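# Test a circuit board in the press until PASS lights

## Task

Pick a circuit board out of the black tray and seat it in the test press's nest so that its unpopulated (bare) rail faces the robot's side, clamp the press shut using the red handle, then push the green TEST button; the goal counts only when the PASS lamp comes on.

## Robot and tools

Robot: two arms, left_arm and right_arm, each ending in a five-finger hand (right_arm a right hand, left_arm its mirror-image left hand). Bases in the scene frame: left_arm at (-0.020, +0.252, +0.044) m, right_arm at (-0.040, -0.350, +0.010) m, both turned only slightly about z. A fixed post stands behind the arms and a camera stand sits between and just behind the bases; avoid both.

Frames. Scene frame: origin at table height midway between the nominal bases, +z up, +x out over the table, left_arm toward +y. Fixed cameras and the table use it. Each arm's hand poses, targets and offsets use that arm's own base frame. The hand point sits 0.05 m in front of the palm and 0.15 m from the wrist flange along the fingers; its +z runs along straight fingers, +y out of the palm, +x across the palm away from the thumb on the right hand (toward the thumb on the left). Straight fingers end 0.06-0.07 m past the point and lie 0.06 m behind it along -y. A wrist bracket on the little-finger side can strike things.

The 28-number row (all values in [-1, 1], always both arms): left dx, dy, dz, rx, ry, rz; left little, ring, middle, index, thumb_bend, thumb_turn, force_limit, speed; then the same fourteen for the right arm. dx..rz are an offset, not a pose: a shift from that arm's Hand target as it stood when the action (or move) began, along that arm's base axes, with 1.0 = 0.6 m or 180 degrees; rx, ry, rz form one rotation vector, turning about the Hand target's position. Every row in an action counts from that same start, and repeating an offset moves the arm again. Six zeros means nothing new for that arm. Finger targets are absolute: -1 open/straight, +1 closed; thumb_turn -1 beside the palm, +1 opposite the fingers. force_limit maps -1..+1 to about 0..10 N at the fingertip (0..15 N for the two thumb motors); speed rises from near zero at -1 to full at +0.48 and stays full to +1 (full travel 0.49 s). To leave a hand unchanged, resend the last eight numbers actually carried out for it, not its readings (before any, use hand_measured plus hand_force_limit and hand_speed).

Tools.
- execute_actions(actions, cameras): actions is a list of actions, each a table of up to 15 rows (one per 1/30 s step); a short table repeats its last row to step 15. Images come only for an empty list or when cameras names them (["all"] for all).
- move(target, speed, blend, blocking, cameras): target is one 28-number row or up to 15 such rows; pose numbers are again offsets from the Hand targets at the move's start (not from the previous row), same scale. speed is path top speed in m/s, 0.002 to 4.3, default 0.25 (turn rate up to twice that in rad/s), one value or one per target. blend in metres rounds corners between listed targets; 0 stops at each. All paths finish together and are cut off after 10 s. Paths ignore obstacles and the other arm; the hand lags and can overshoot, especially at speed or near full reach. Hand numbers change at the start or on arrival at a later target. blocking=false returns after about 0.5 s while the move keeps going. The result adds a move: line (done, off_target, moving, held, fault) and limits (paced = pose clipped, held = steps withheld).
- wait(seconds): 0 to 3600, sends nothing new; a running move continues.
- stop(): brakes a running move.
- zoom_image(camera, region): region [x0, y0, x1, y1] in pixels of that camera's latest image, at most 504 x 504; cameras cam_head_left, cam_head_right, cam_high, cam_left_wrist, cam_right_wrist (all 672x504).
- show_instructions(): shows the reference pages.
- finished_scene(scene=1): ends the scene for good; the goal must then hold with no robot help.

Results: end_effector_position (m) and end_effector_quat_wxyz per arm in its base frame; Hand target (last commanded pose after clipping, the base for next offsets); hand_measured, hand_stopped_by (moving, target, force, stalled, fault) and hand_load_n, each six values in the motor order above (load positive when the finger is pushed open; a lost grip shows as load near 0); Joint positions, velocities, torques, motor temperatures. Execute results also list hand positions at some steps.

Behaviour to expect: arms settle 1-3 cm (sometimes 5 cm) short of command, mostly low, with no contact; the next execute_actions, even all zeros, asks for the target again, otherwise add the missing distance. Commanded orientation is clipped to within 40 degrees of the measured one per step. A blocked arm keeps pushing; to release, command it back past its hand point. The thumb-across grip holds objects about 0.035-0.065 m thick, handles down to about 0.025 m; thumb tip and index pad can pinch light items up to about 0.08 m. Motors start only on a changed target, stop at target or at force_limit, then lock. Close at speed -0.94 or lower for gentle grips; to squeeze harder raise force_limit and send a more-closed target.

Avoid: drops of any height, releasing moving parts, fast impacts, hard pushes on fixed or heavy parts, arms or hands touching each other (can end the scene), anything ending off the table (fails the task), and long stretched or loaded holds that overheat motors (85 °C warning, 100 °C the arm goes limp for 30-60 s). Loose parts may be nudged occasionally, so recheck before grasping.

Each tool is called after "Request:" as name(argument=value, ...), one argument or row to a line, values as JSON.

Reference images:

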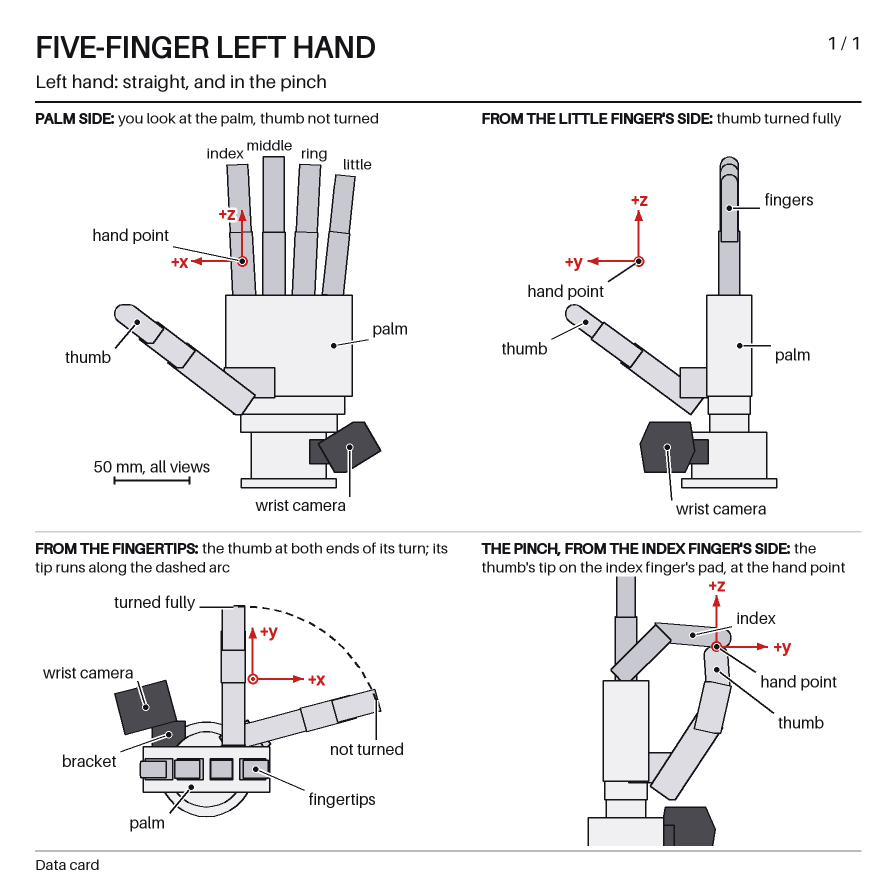

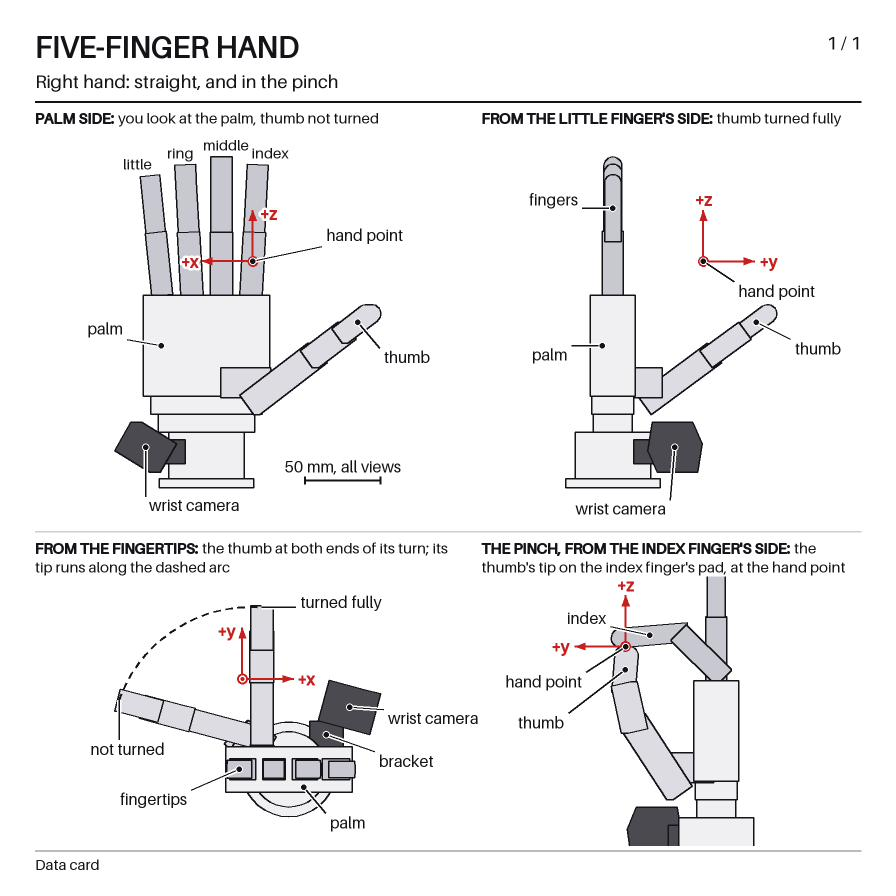

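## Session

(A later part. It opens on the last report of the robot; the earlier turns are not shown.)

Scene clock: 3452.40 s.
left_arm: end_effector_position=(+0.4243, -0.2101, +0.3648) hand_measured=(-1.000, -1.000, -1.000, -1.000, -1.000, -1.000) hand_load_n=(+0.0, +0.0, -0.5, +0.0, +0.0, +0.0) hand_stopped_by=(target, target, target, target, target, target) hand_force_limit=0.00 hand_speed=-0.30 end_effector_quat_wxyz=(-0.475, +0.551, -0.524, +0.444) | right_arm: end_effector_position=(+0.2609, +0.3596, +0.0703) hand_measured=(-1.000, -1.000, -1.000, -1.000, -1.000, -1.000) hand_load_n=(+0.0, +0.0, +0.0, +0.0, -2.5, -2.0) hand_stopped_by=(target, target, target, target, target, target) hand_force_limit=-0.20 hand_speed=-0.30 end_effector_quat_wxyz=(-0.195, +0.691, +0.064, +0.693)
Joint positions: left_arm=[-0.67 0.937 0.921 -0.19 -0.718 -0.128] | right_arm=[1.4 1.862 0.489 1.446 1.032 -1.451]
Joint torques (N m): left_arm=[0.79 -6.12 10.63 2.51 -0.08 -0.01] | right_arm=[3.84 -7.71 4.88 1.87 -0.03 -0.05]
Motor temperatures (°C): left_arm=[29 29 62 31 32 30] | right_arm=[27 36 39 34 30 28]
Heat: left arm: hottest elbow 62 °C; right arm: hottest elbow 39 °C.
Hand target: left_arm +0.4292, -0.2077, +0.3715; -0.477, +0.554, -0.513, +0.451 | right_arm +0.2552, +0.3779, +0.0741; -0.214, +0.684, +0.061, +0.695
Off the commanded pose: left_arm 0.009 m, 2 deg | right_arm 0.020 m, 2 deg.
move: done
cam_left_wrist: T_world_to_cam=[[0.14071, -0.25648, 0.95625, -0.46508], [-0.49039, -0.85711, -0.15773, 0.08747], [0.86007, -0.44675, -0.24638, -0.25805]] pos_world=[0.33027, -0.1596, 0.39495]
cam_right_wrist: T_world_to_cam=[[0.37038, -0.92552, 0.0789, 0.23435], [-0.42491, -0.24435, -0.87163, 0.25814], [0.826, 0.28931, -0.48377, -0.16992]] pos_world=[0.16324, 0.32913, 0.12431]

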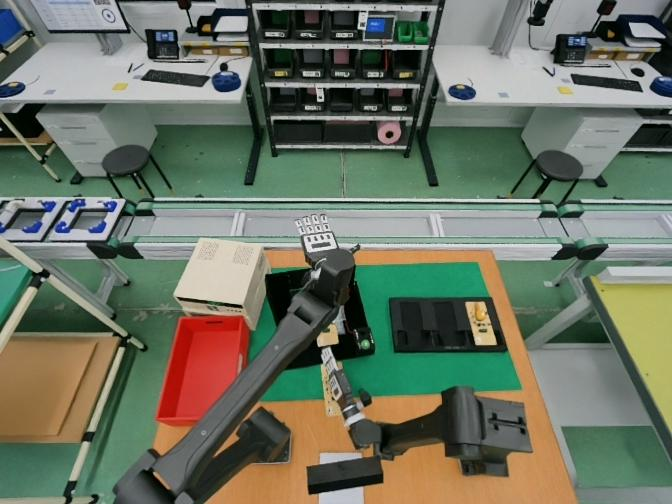

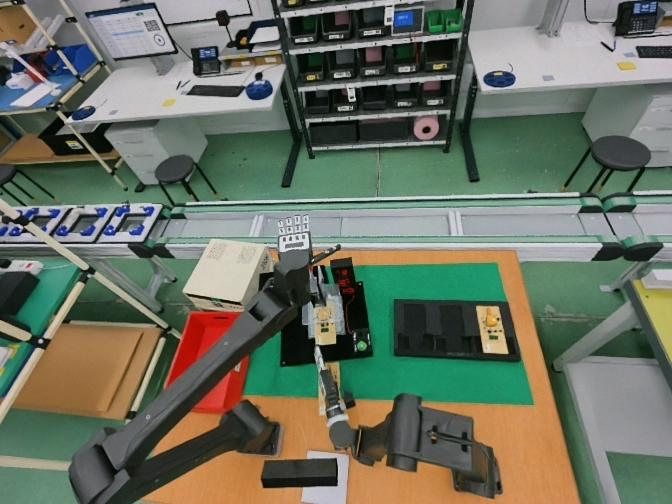

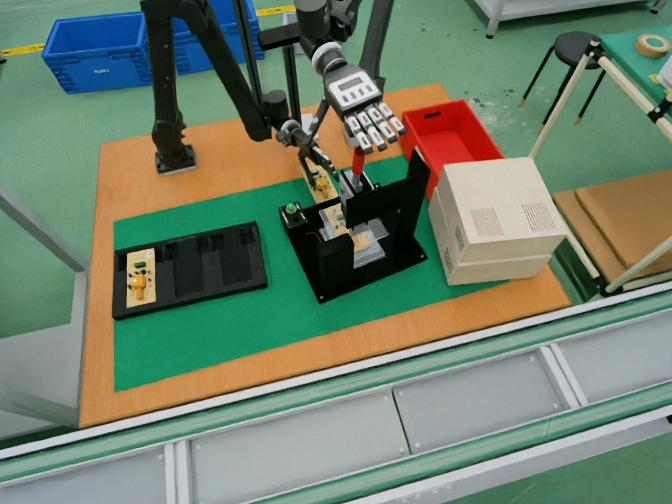

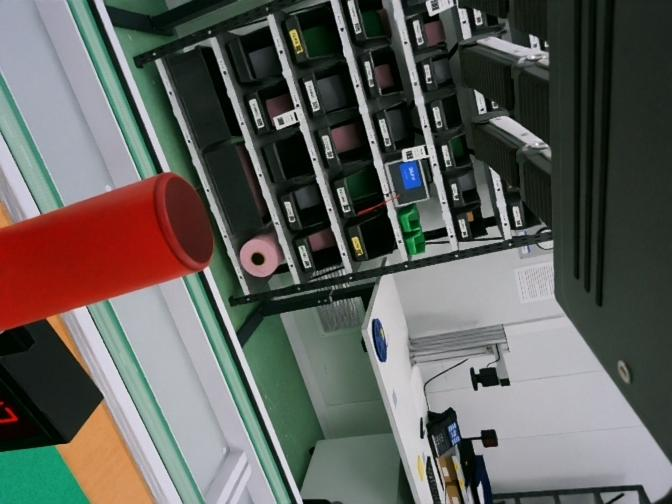

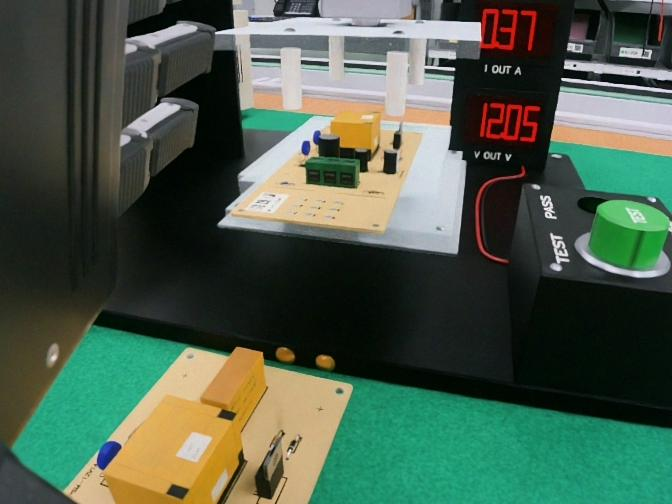

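Request:
move(
  target=[
    [0.0,0.018,-0.098,0,0,0,-1,-1,-1,-1,-1,-1,0,-0.3,0,0,0,0,0,0,-1,-1,-1,-1,-1,-1,-0.2,-0.3],
  ],
  speed=0.07,
  cameras=["cam_head_left", "cam_head_right", "cam_high", "cam_left_wrist"],
)

Request:
zoom_image(
  camera="cam_head_left",
  region=[270, 200, 370, 280],
)

Request:
zoom_image(
  camera="cam_high",
  region=[300, 60, 420, 200],
)

Scene clock: 3469.83 s.
left_arm: end_effector_position=(+0.4245, -0.2010, +0.3051) hand_measured=(-1.000, -1.000, -1.000, -1.000, -1.000, -1.000) hand_load_n=(+0.0, -0.5, +0.0, -0.5, +0.0, +0.0) hand_stopped_by=(target, target, target, target, target, target) hand_force_limit=0.00 hand_speed=-0.30 end_effector_quat_wxyz=(-0.473, +0.552, -0.523, +0.445) | right_arm: end_effector_position=(+0.2609, +0.3596, +0.0703) hand_measured=(-1.000, -1.000, -1.000, -1.000, -1.000, -1.000) hand_load_n=(+0.0, +0.0, +0.0, +0.0, -2.5, -2.5) hand_stopped_by=(target, target, target, target, target, target) hand_force_limit=-0.20 hand_speed=-0.30 end_effector_quat_wxyz=(-0.195, +0.691, +0.064, +0.693)
Joint positions: left_arm=[-0.643 0.937 0.765 -0.033 -0.691 -0.128] | right_arm=[1.4 1.862 0.489 1.446 1.032 -1.451]
Joint torques (N m): left_arm=[1.08 -6.42 10.4 2.55 -0.07 0.05] | right_arm=[3.14 -8.12 4.9 1.55 -0.07 -0.07]
Motor temperatures (°C): left_arm=[29 29 61 31 32 30] | right_arm=[27 36 39 34 30 28]
Heat: left arm: hottest elbow 61 °C; right arm: hottest elbow 39 °C.
Hand target: left_arm +0.4292, -0.1969, +0.3128; -0.477, +0.554, -0.513, +0.451 | right_arm +0.2552, +0.3779, +0.0741; -0.214, +0.684, +0.061, +0.695
Off the commanded pose: left_arm 0.010 m, 1 deg | right_arm 0.020 m, 2 deg.
move: done
cam_left_wrist: T_world_to_cam=[[0.14274, -0.25141, 0.9573, -0.40588], [-0.49111, -0.85773, -0.15203, 0.08448], [0.85932, -0.44844, -0.24591, -0.26898]] pos_world=[0.33057, -0.15021, 0.33524]

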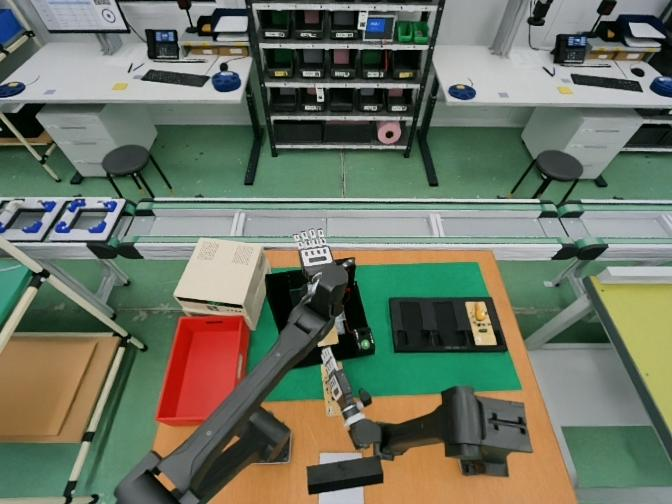

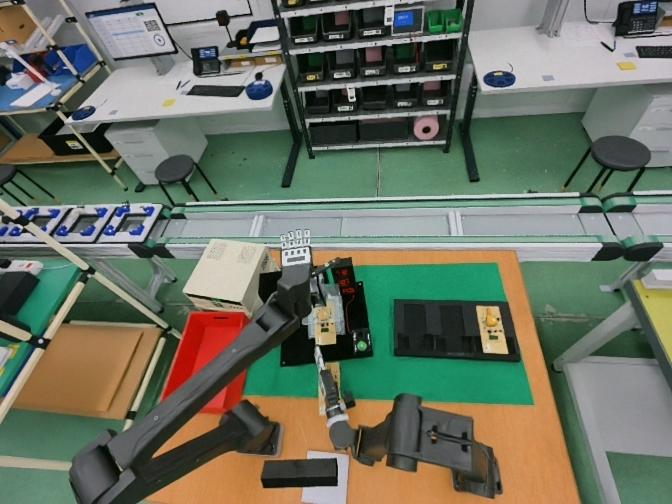

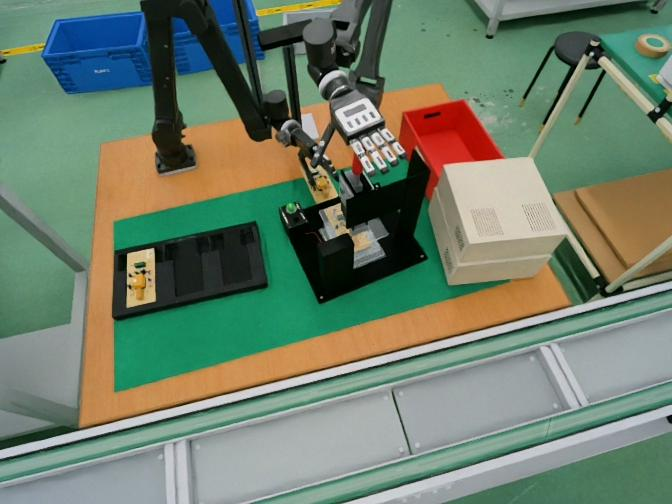

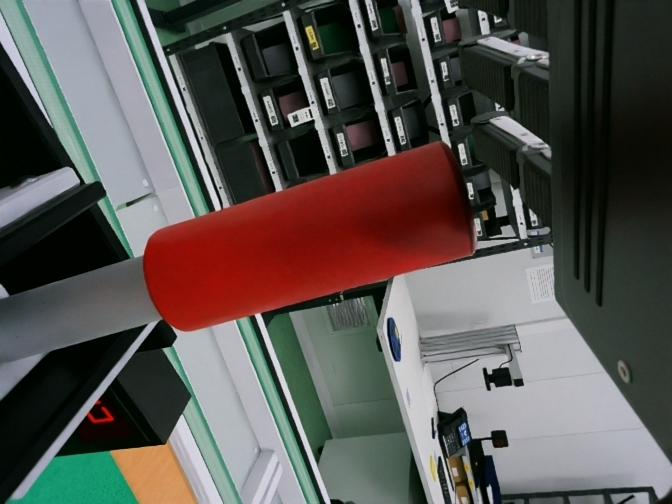

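Scaled by 5.040.

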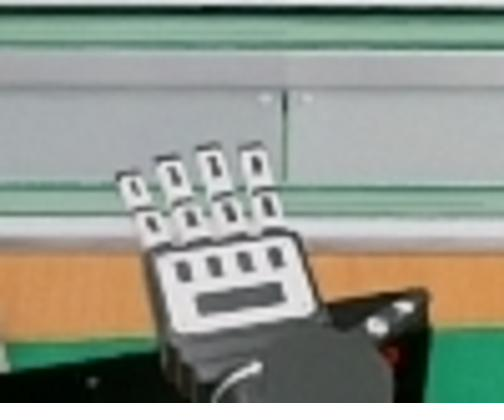

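Scaled by 3.600.

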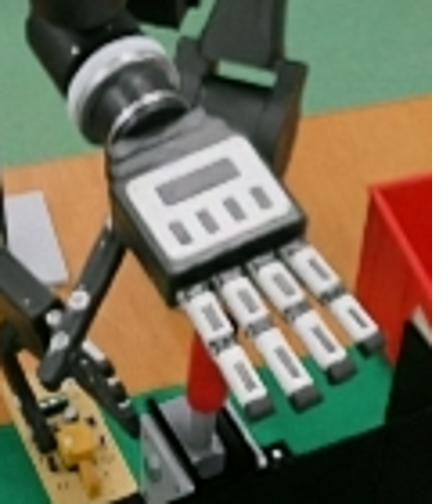

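Request:
move(
  target=[
    [0.015,-0.006,0,0,0,0,-1,-1,-1,-1,-1,-1,0,-0.3,0,0,0,0,0,0,-1,-1,-1,-1,-1,-1,-0.2,-0.3],
    [0.015,-0.006,0,0,0,0,-1,-1,0,0,-1,-1,-0.3,-0.3,0,0,0,0,0,0,-1,-1,-1,-1,-1,-1,-0.2,-0.3],
  ],
  speed=0.07,
  cameras=["cam_head_left", "cam_head_right", "cam_high", "cam_left_wrist"],
)

Request:
zoom_image(
  camera="cam_head_left",
  region=[270, 200, 370, 280],
)

Request:
zoom_image(
  camera="cam_high",
  region=[300, 60, 420, 200],
)

Scene clock: 3488.87 s.
left_arm: end_effector_position=(+0.4293, -0.2046, +0.2983) hand_measured=(-1.000, -1.000, +0.000, +0.000, -1.000, -1.000) hand_load_n=(+0.0, +0.0, +0.0, +0.0, +0.0, +0.0) hand_stopped_by=(target, target, target, target, target, target) hand_force_limit=-0.30 hand_speed=-0.30 end_effector_quat_wxyz=(-0.471, +0.552, -0.527, +0.443) | right_arm: end_effector_position=(+0.2609, +0.3596, +0.0703) hand_measured=(-1.000, -1.000, -1.000, -1.000, -1.000, -1.000) hand_load_n=(+0.0, +0.0, +0.0, +0.0, -2.5, -2.5) hand_stopped_by=(target, target, target, target, target, target) hand_force_limit=-0.20 hand_speed=-0.30 end_effector_quat_wxyz=(-0.195, +0.691, +0.064, +0.693)
Joint positions: left_arm=[-0.64 0.96 0.765 -0.018 -0.683 -0.128] | right_arm=[1.4 1.862 0.489 1.446 1.032 -1.451]
Joint torques (N m): left_arm=[1.26 -6.18 11.74 2.51 -0.08 0.07] | right_arm=[3.19 -8.23 4.92 1.72 -0.07 -0.02]
Motor temperatures (°C): left_arm=[29 29 61 32 32 30] | right_arm=[27 36 39 34 30 28]
Heat: left arm: hottest elbow 61 °C; right arm: hottest elbow 39 °C.
Hand target: left_arm +0.4382, -0.2006, +0.3128; -0.477, +0.554, -0.513, +0.451 | right_arm +0.2552, +0.3779, +0.0741; -0.214, +0.684, +0.061, +0.695
Off the commanded pose: left_arm 0.018 m, 2 deg | right_arm 0.020 m, 2 deg.
move: off_target (left_arm); target 2's new numbers were sent with left_arm's hand 0.017 m and 2 deg from that target
cam_left_wrist: T_world_to_cam=[[0.14878, -0.25553, 0.95529, -0.40371], [-0.49638, -0.85481, -0.15134, 0.08532], [0.85526, -0.45166, -0.25402, -0.27295]] pos_world=[0.33586, -0.15351, 0.32924]

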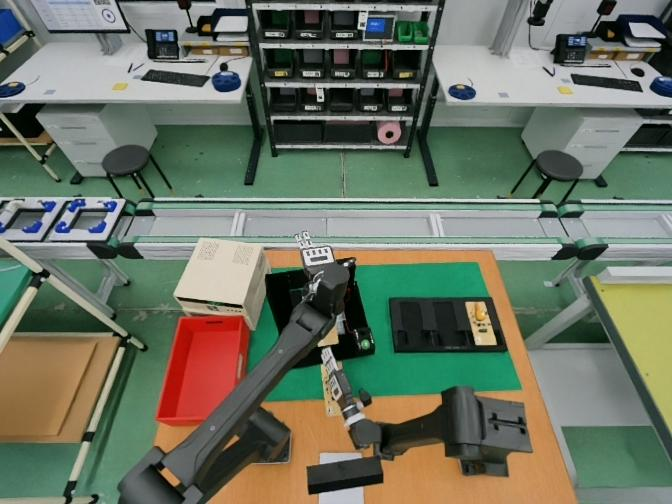

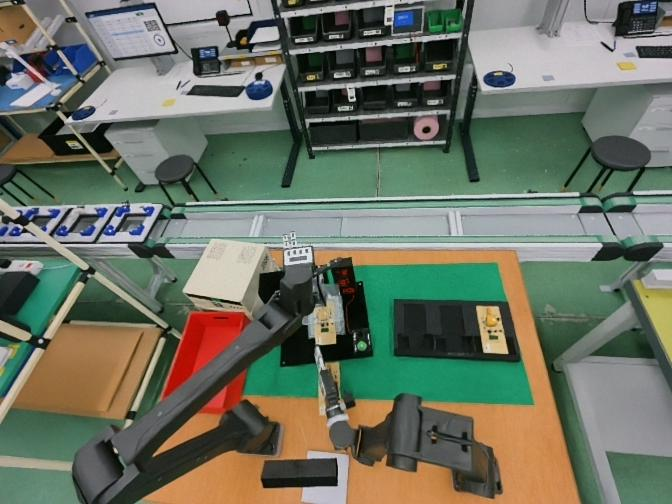

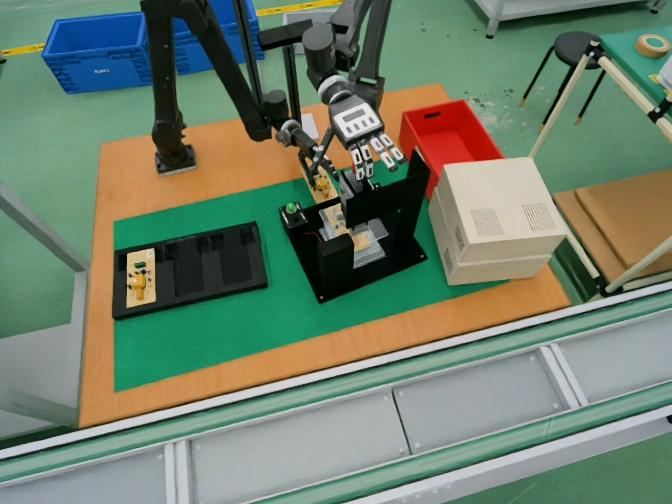

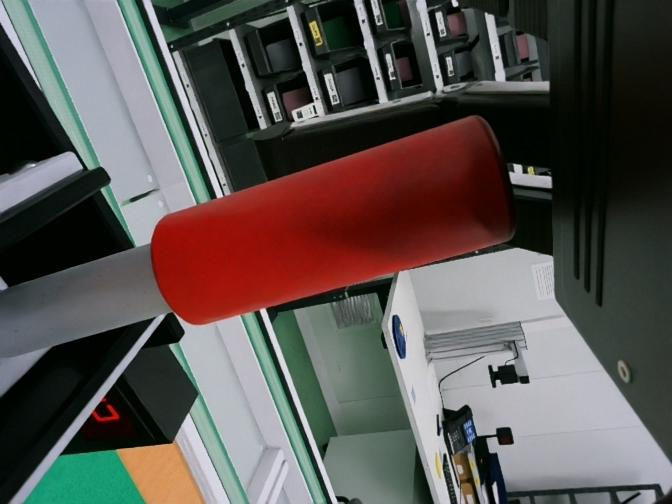

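Scaled by 5.040.

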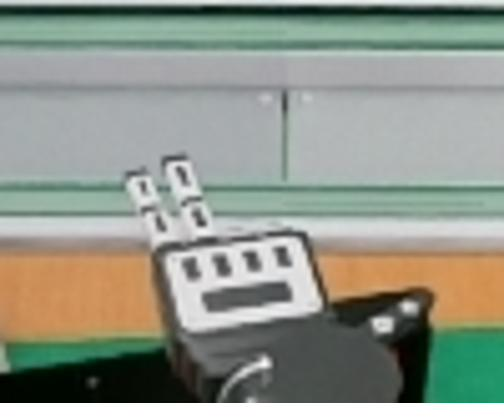

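Scaled by 3.600.

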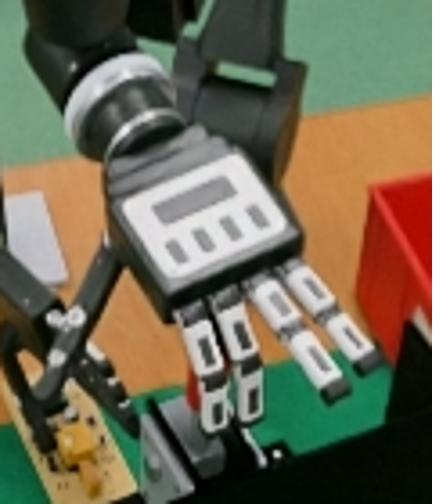

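Request:
move(
  target=[
    [-0.058,-0.003,0,0,0,0,-1,-1,0,0,-1,-1,-0.3,-0.3,0,0,0,0,0,0,-1,-1,-1,-1,-1,-1,-0.2,-0.3],
  ],
  speed=0.05,
  cameras=["cam_head_left", "cam_head_right", "cam_high", "cam_left_wrist", "cam_right_wrist"],
)

Scene clock: 3501.27 s.
left_arm: end_effector_position=(+0.4115, -0.1961, +0.3104) hand_measured=(-1.000, -1.000, +0.000, +0.000, -1.000, -1.000) hand_load_n=(+0.0, +0.0, +0.0, +0.5, +0.0, +0.0) hand_stopped_by=(target, target, target, target, target, target) hand_force_limit=-0.30 hand_speed=-0.30 end_effector_quat_wxyz=(-0.483, +0.556, -0.510, +0.445) | right_arm: end_effector_position=(+0.2609, +0.3596, +0.0703) hand_measured=(-1.000, -1.000, -1.000, -1.000, -1.000, -1.000) hand_load_n=(+0.0, +0.0, +0.0, +0.0, -2.5, -2.5) hand_stopped_by=(target, target, target, target, target, target) hand_force_limit=-0.20 hand_speed=-0.30 end_effector_quat_wxyz=(-0.195, +0.691, +0.064, +0.693)
Joint positions: left_arm=[-0.674 0.897 0.745 -0.037 -0.749 -0.133] | right_arm=[1.4 1.862 0.489 1.446 1.032 -1.451]
Joint torques (N m): left_arm=[-1.32 -7 9.85 1.13 -0.37 -0.05] | right_arm=[3.37 -8.18 5 1.74 -0.04 -0.07]
Motor temperatures (°C): left_arm=[29 29 62 32 32 30] | right_arm=[27 36 39 34 30 28]
Heat: left arm: hottest elbow 62 °C; right arm: hottest elbow 39 °C.
Hand target: left_arm +0.4034, -0.2024, +0.3128; -0.477, +0.554, -0.513, +0.451 | right_arm +0.2552, +0.3779, +0.0741; -0.214, +0.684, +0.061, +0.695
Off the commanded pose: left_arm 0.010 m, 1 deg | right_arm 0.020 m, 2 deg.
move: done
cam_left_wrist: T_world_to_cam=[[0.13102, -0.24252, 0.96126, -0.40246], [-0.46453, -0.8716, -0.15659, 0.07082], [0.87581, -0.42601, -0.22685, -0.26269]] pos_world=[0.31569, -0.14778, 0.33836]
cam_right_wrist: T_world_to_cam=[[0.37038, -0.92552, 0.0789, 0.23435], [-0.42491, -0.24435, -0.87163, 0.25814], [0.826, 0.28931, -0.48377, -0.16992]] pos_world=[0.16324, 0.32913, 0.12431]

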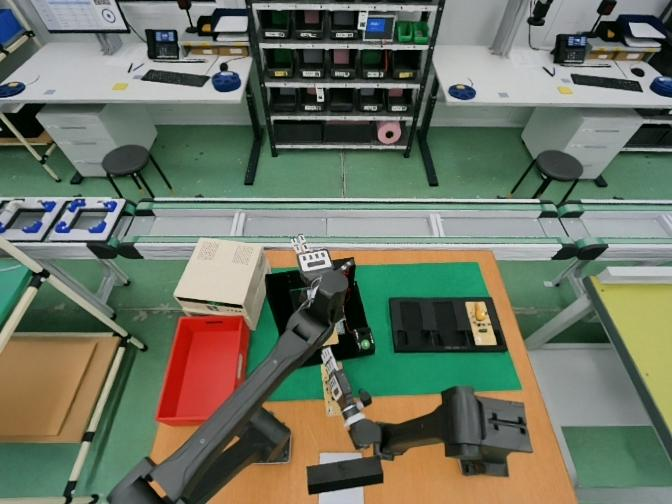

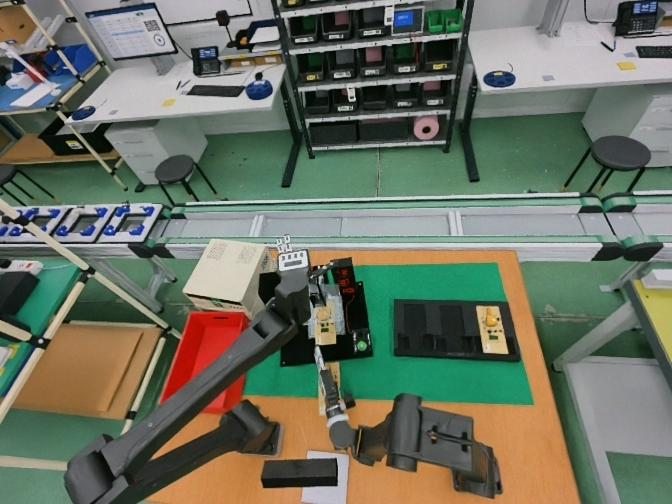

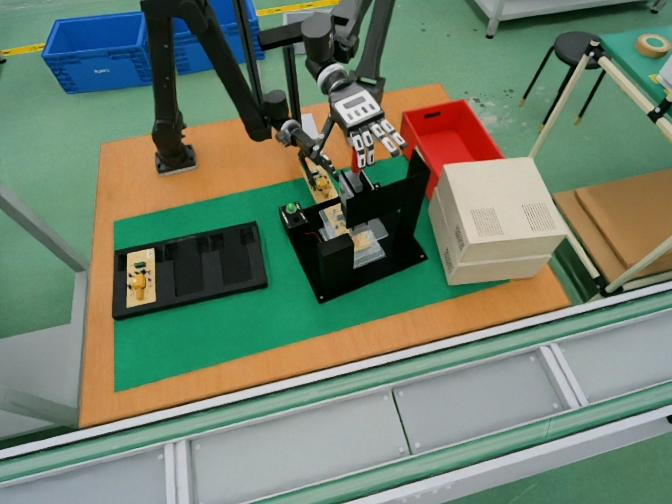

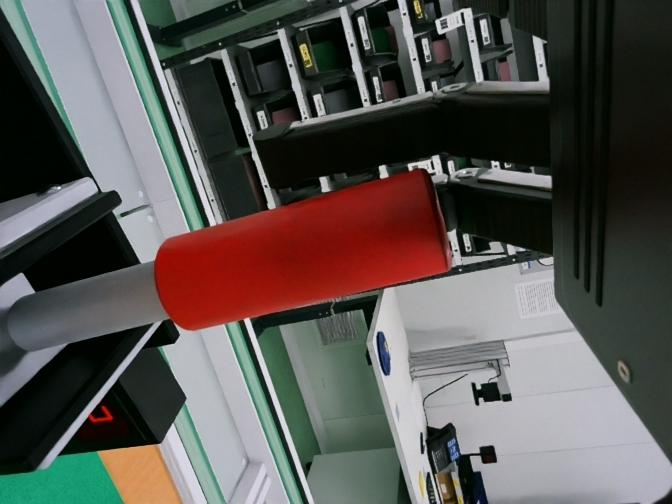

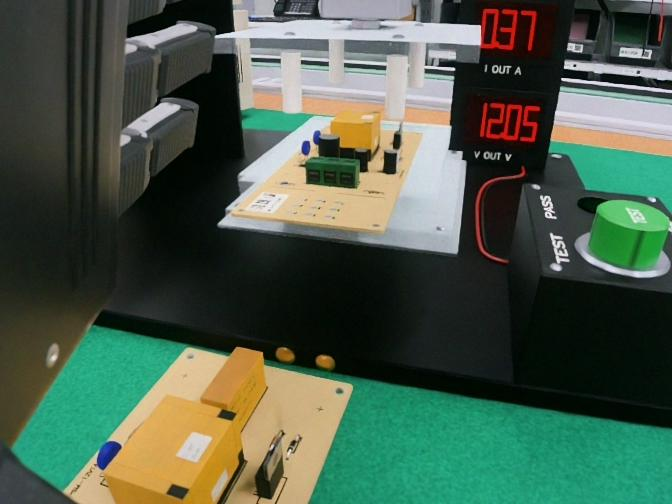

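Request:
move(
  target=[
    [-0.05,-0.003,-0.015,0,0,0,-1,-1,0,0,-1,-1,-0.3,-0.3,0,0,0,0,0,0,-1,-1,-1,-1,-1,-1,-0.2,-0.3],
  ],
  speed=0.05,
  cameras=["cam_high", "cam_left_wrist", "cam_right_wrist"],
)

Scene clock: 3507.73 s.
left_arm: end_effector_position=(+0.3823, -0.2003, +0.3118) hand_measured=(-1.000, -1.000, +0.000, +0.000, -1.000, -1.000) hand_load_n=(+0.0, +0.0, +0.0, +3.5, +0.0, -0.5) hand_stopped_by=(target, target, target, target, target, target) hand_force_limit=-0.30 hand_speed=-0.30 end_effector_quat_wxyz=(-0.481, +0.558, -0.500, +0.455) | right_arm: end_effector_position=(+0.2609, +0.3596, +0.0703) hand_measured=(-1.000, -1.000, -1.000, -1.000, -1.000, -1.000) hand_load_n=(+0.0, +0.0, +0.0, +0.0, -2.5, -2.5) hand_stopped_by=(target, target, target, target, target, target) hand_force_limit=-0.20 hand_speed=-0.30 end_effector_quat_wxyz=(-0.195, +0.691, +0.064, +0.693)
Joint positions: left_arm=[-0.752 0.827 0.703 -0.059 -0.825 -0.162] | right_arm=[1.4 1.862 0.489 1.446 1.032 -1.451]
Joint torques (N m): left_arm=[-1.26 -5.71 9.06 0.79 -0.42 0.02] | right_arm=[3.6 -8.06 4.93 1.62 -0.06 -0.07]
Motor temperatures (°C): left_arm=[29 29 60 31 32 30] | right_arm=[27 36 39 34 30 28]
Heat: left arm: hottest elbow 60 °C; right arm: hottest elbow 39 °C.
Hand target: left_arm +0.3734, -0.2041, +0.3038; -0.477, +0.554, -0.513, +0.451 | right_arm +0.2552, +0.3779, +0.0741; -0.214, +0.684, +0.061, +0.695
Off the commanded pose: left_arm 0.013 m, 2 deg | right_arm 0.020 m, 2 deg.
move: off_target (left_arm)
cam_left_wrist: T_world_to_cam=[[0.11425, -0.22094, 0.96857, -0.3925], [-0.46221, -0.87483, -0.14503, 0.0487], [0.87938, -0.43112, -0.20207, -0.24866]] pos_world=[0.28602, -0.15132, 0.33698]
cam_right_wrist: T_world_to_cam=[[0.37038, -0.92552, 0.0789, 0.23435], [-0.42491, -0.24435, -0.87163, 0.25814], [0.826, 0.28931, -0.48377, -0.16992]] pos_world=[0.16324, 0.32913, 0.12431]

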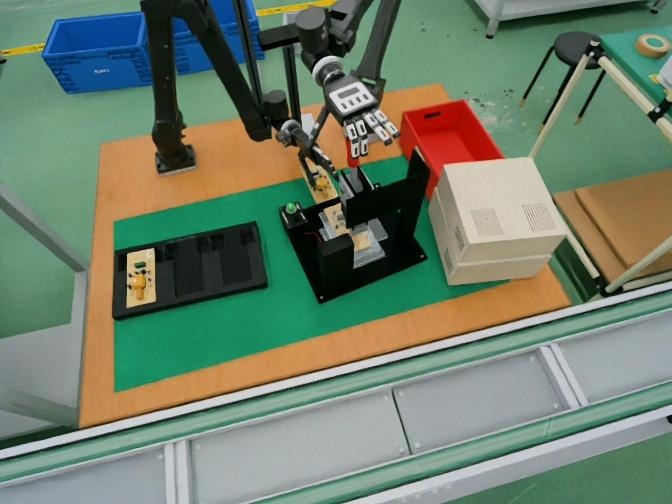

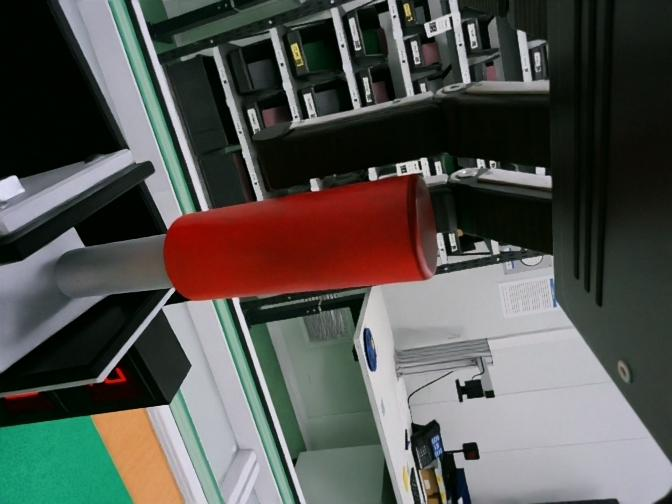

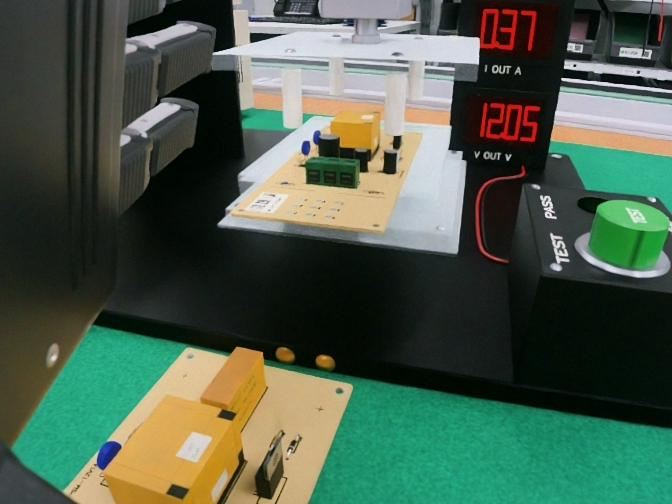

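Request:
move(
  target=[
    [-0.07,-0.012,-0.035,0,0,0,-1,-1,0,0,-1,-1,-0.3,-0.3,0,0,0,0,0,0,-1,-1,-1,-1,-1,-1,-0.2,-0.3],
  ],
  speed=0.05,
  cameras=["cam_high", "cam_left_wrist", "cam_right_wrist"],
)

Scene clock: 3518.37 s.
left_arm: end_effector_position=(+0.3405, -0.2073, +0.2979) hand_measured=(-1.000, -1.000, +0.000, +0.000, -1.000, -1.000) hand_load_n=(+0.0, +0.0, +0.0, +3.5, +0.0, +0.0) hand_stopped_by=(target, target, target, target, target, target) hand_force_limit=-0.30 hand_speed=-0.30 end_effector_quat_wxyz=(-0.480, +0.561, -0.493, +0.460) | right_arm: end_effector_position=(+0.2609, +0.3596, +0.0703) hand_measured=(-1.000, -1.000, -1.000, -1.000, -1.000, -1.000) hand_load_n=(+0.0, +0.0, +0.0, +0.0, -2.5, -2.5) hand_stopped_by=(target, target, target, target, target, target) hand_force_limit=-0.20 hand_speed=-0.30 end_effector_quat_wxyz=(-0.195, +0.691, +0.064, +0.693)
Joint positions: left_arm=[-0.893 0.751 0.634 -0.089 -0.969 -0.214] | right_arm=[1.4 1.862 0.489 1.446 1.032 -1.451]
Joint torques (N m): left_arm=[-1.44 -4.01 8.43 0.57 -0.27 0] | right_arm=[3.31 -7.82 5.03 1.81 -0.07 -0.05]
Motor temperatures (°C): left_arm=[29 29 59 31 32 30] | right_arm=[27 36 39 34 30 28]
Heat: left arm: hottest elbow 59 °C; right arm: hottest elbow 39 °C.
Hand target: left_arm +0.3314, -0.2113, +0.2828; -0.477, +0.554, -0.513, +0.451 | right_arm +0.2552, +0.3779, +0.0741; -0.214, +0.684, +0.061, +0.695
Off the commanded pose: left_arm 0.018 m, 3 deg | right_arm 0.020 m, 2 deg.
move: off_target (left_arm)
cam_left_wrist: T_world_to_cam=[[0.1073, -0.20552, 0.97275, -0.37145], [-0.45518, -0.87999, -0.13572, 0.01502], [0.88391, -0.42822, -0.18797, -0.2228]] pos_world=[0.24363, -0.15853, 0.32149]
cam_right_wrist: T_world_to_cam=[[0.37038, -0.92552, 0.0789, 0.23435], [-0.42491, -0.24435, -0.87163, 0.25814], [0.826, 0.28931, -0.48377, -0.16992]] pos_world=[0.16324, 0.32913, 0.12431]

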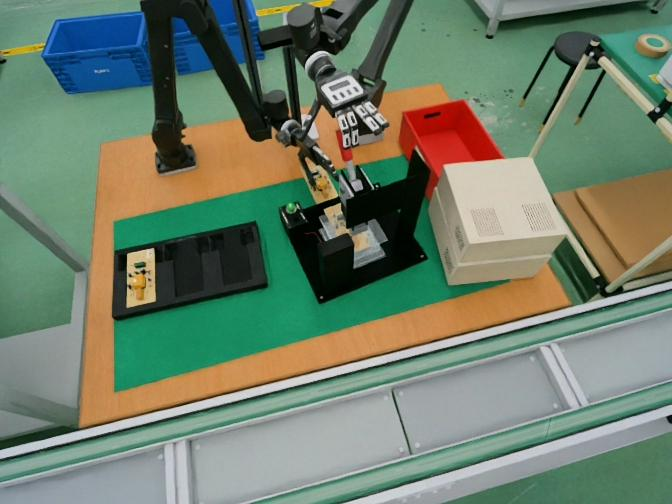

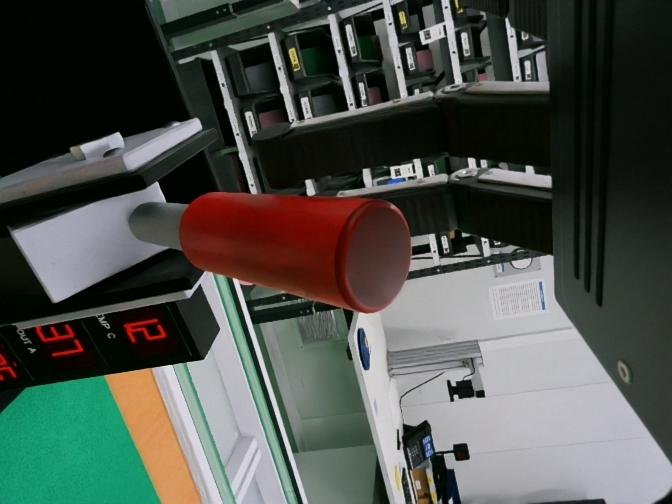

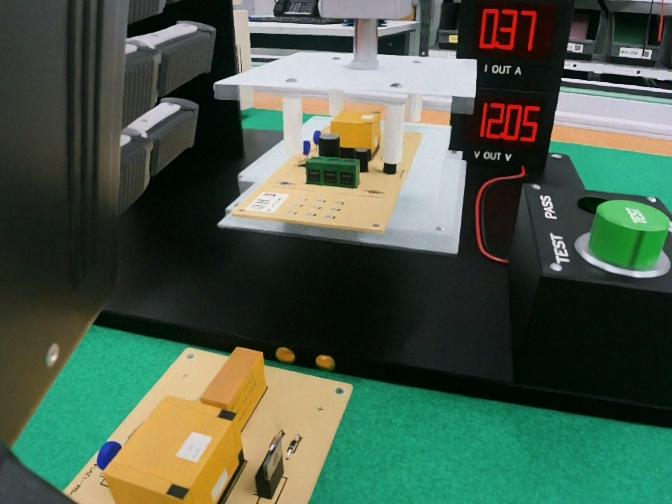

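Request:
move(
  target=[
    [-0.055,-0.008,-0.045,0,0,0,-1,-1,0,0,-1,-1,-0.3,-0.3,0,0,0,0,0,0,-1,-1,-1,-1,-1,-1,-0.2,-0.3],
  ],
  speed=0.05,
  cameras=["cam_high", "cam_left_wrist", "cam_right_wrist", "cam_head_right"],
)

Request:
zoom_image(
  camera="cam_high",
  region=[300, 60, 420, 220],
)

Request:
zoom_image(
  camera="cam_right_wrist",
  region=[200, 40, 500, 260],
)

Scene clock: 3527.23 s.
left_arm: end_effector_position=(+0.3080, -0.2116, +0.2661) hand_measured=(-1.000, -1.000, +0.000, +0.000, -1.000, -1.000) hand_load_n=(+0.0, +0.0, +0.0, +5.5, +0.0, +0.0) hand_stopped_by=(target, target, target, target, target, target) hand_force_limit=-0.30 hand_speed=-0.30 end_effector_quat_wxyz=(-0.481, +0.563, -0.495, +0.455) | right_arm: end_effector_position=(+0.2609, +0.3596, +0.0703) hand_measured=(-1.000, -1.000, -1.000, -1.000, -1.000, -1.000) hand_load_n=(+0.0, +0.0, +0.0, +0.0, -2.5, -2.5) hand_stopped_by=(target, target, target, target, target, target) hand_force_limit=-0.20 hand_speed=-0.30 end_effector_quat_wxyz=(-0.195, +0.691, +0.064, +0.693)
Joint positions: left_arm=[-1.018 0.719 0.556 -0.112 -1.094 -0.281] | right_arm=[1.4 1.862 0.489 1.446 1.032 -1.451]
Joint torques (N m): left_arm=[-1.61 -3.72 8.58 0.58 -0.28 0.03] | right_arm=[3.6 -7.88 4.77 1.78 -0.04 0]
Motor temperatures (°C): left_arm=[29 29 58 31 32 29] | right_arm=[27 36 39 34 30 28]
Heat: left arm: hottest elbow 58 °C; right arm: hottest elbow 39 °C.
Hand target: left_arm +0.2984, -0.2161, +0.2558; -0.477, +0.554, -0.513, +0.451 | right_arm +0.2552, +0.3779, +0.0741; -0.214, +0.684, +0.061, +0.695
Off the commanded pose: left_arm 0.015 m, 2 deg | right_arm 0.020 m, 2 deg.
move: off_target (left_arm)
cam_left_wrist: T_world_to_cam=[[0.11753, -0.21094, 0.97041, -0.3417], [-0.4516, -0.88165, -0.13695, -0.00906], [0.88445, -0.42214, -0.19888, -0.19792]] pos_world=[0.21112, -0.16362, 0.29098]
cam_right_wrist: T_world_to_cam=[[0.37038, -0.92552, 0.0789, 0.23435], [-0.42491, -0.24435, -0.87163, 0.25814], [0.826, 0.28931, -0.48377, -0.16992]] pos_world=[0.16324, 0.32913, 0.12431]
Images, in order (width x height): cam_head_right 672x504, cam_high 672x504, cam_left_wrist 672x504, cam_right_wrist 672x504.

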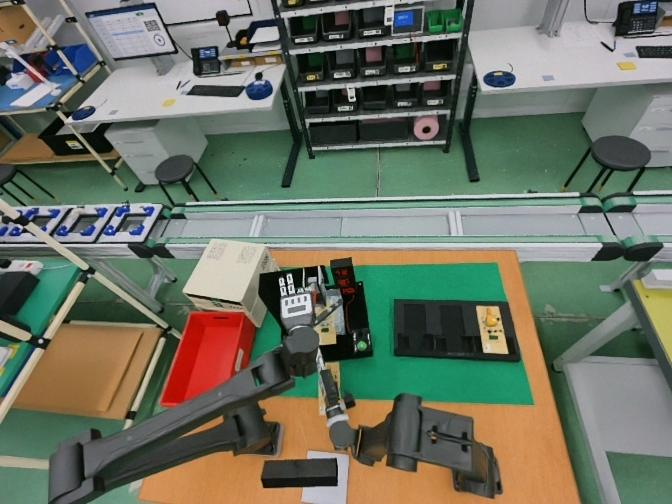

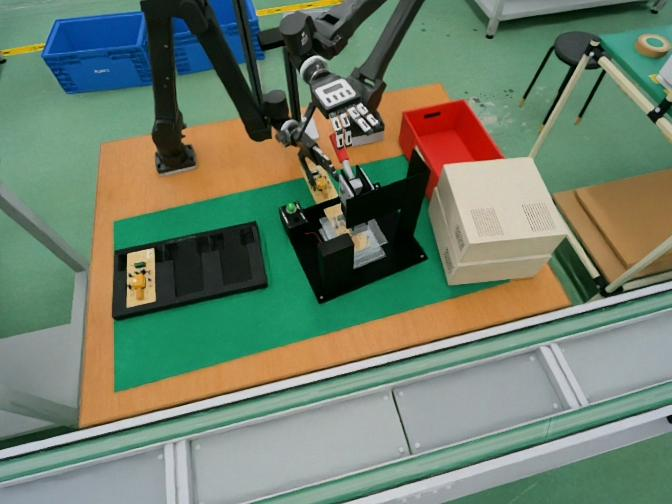

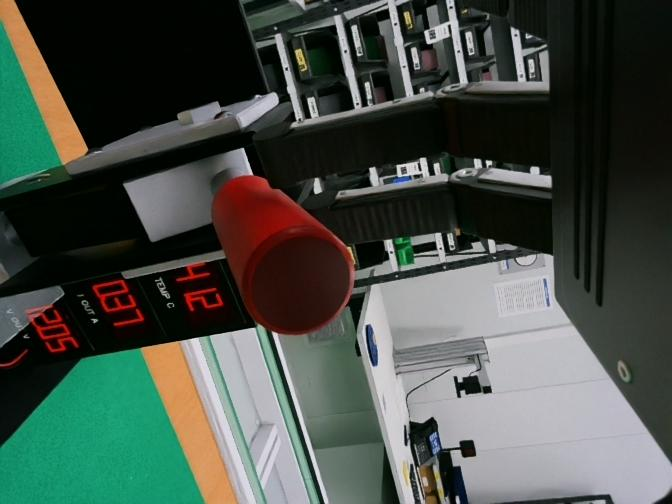

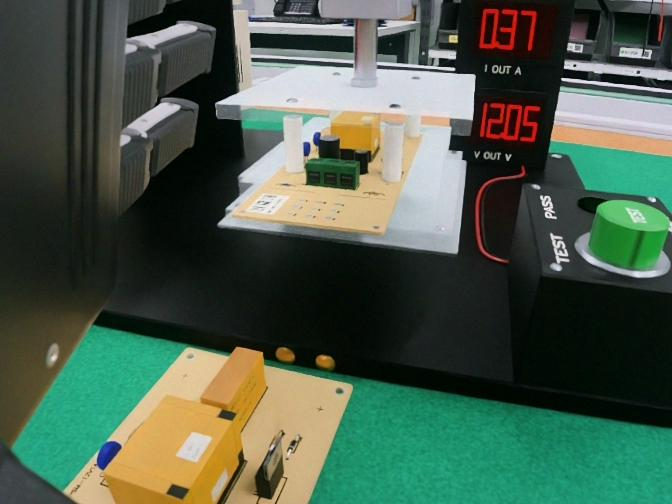

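Scaled by 3.150.

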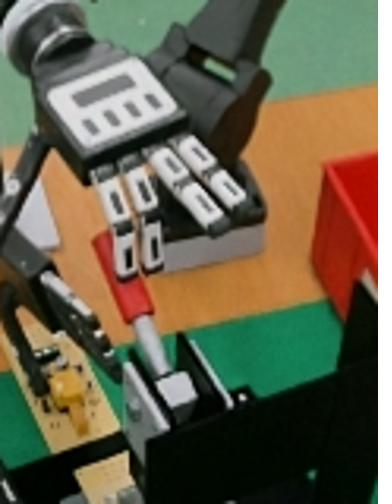

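Scaled by 1.680.

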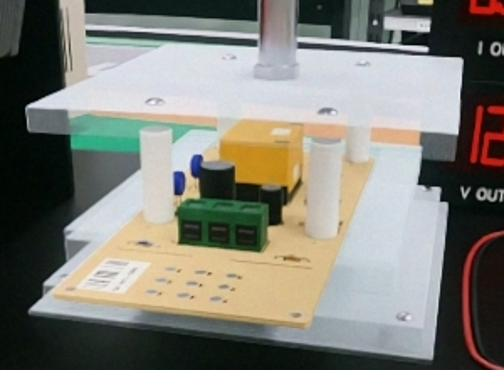

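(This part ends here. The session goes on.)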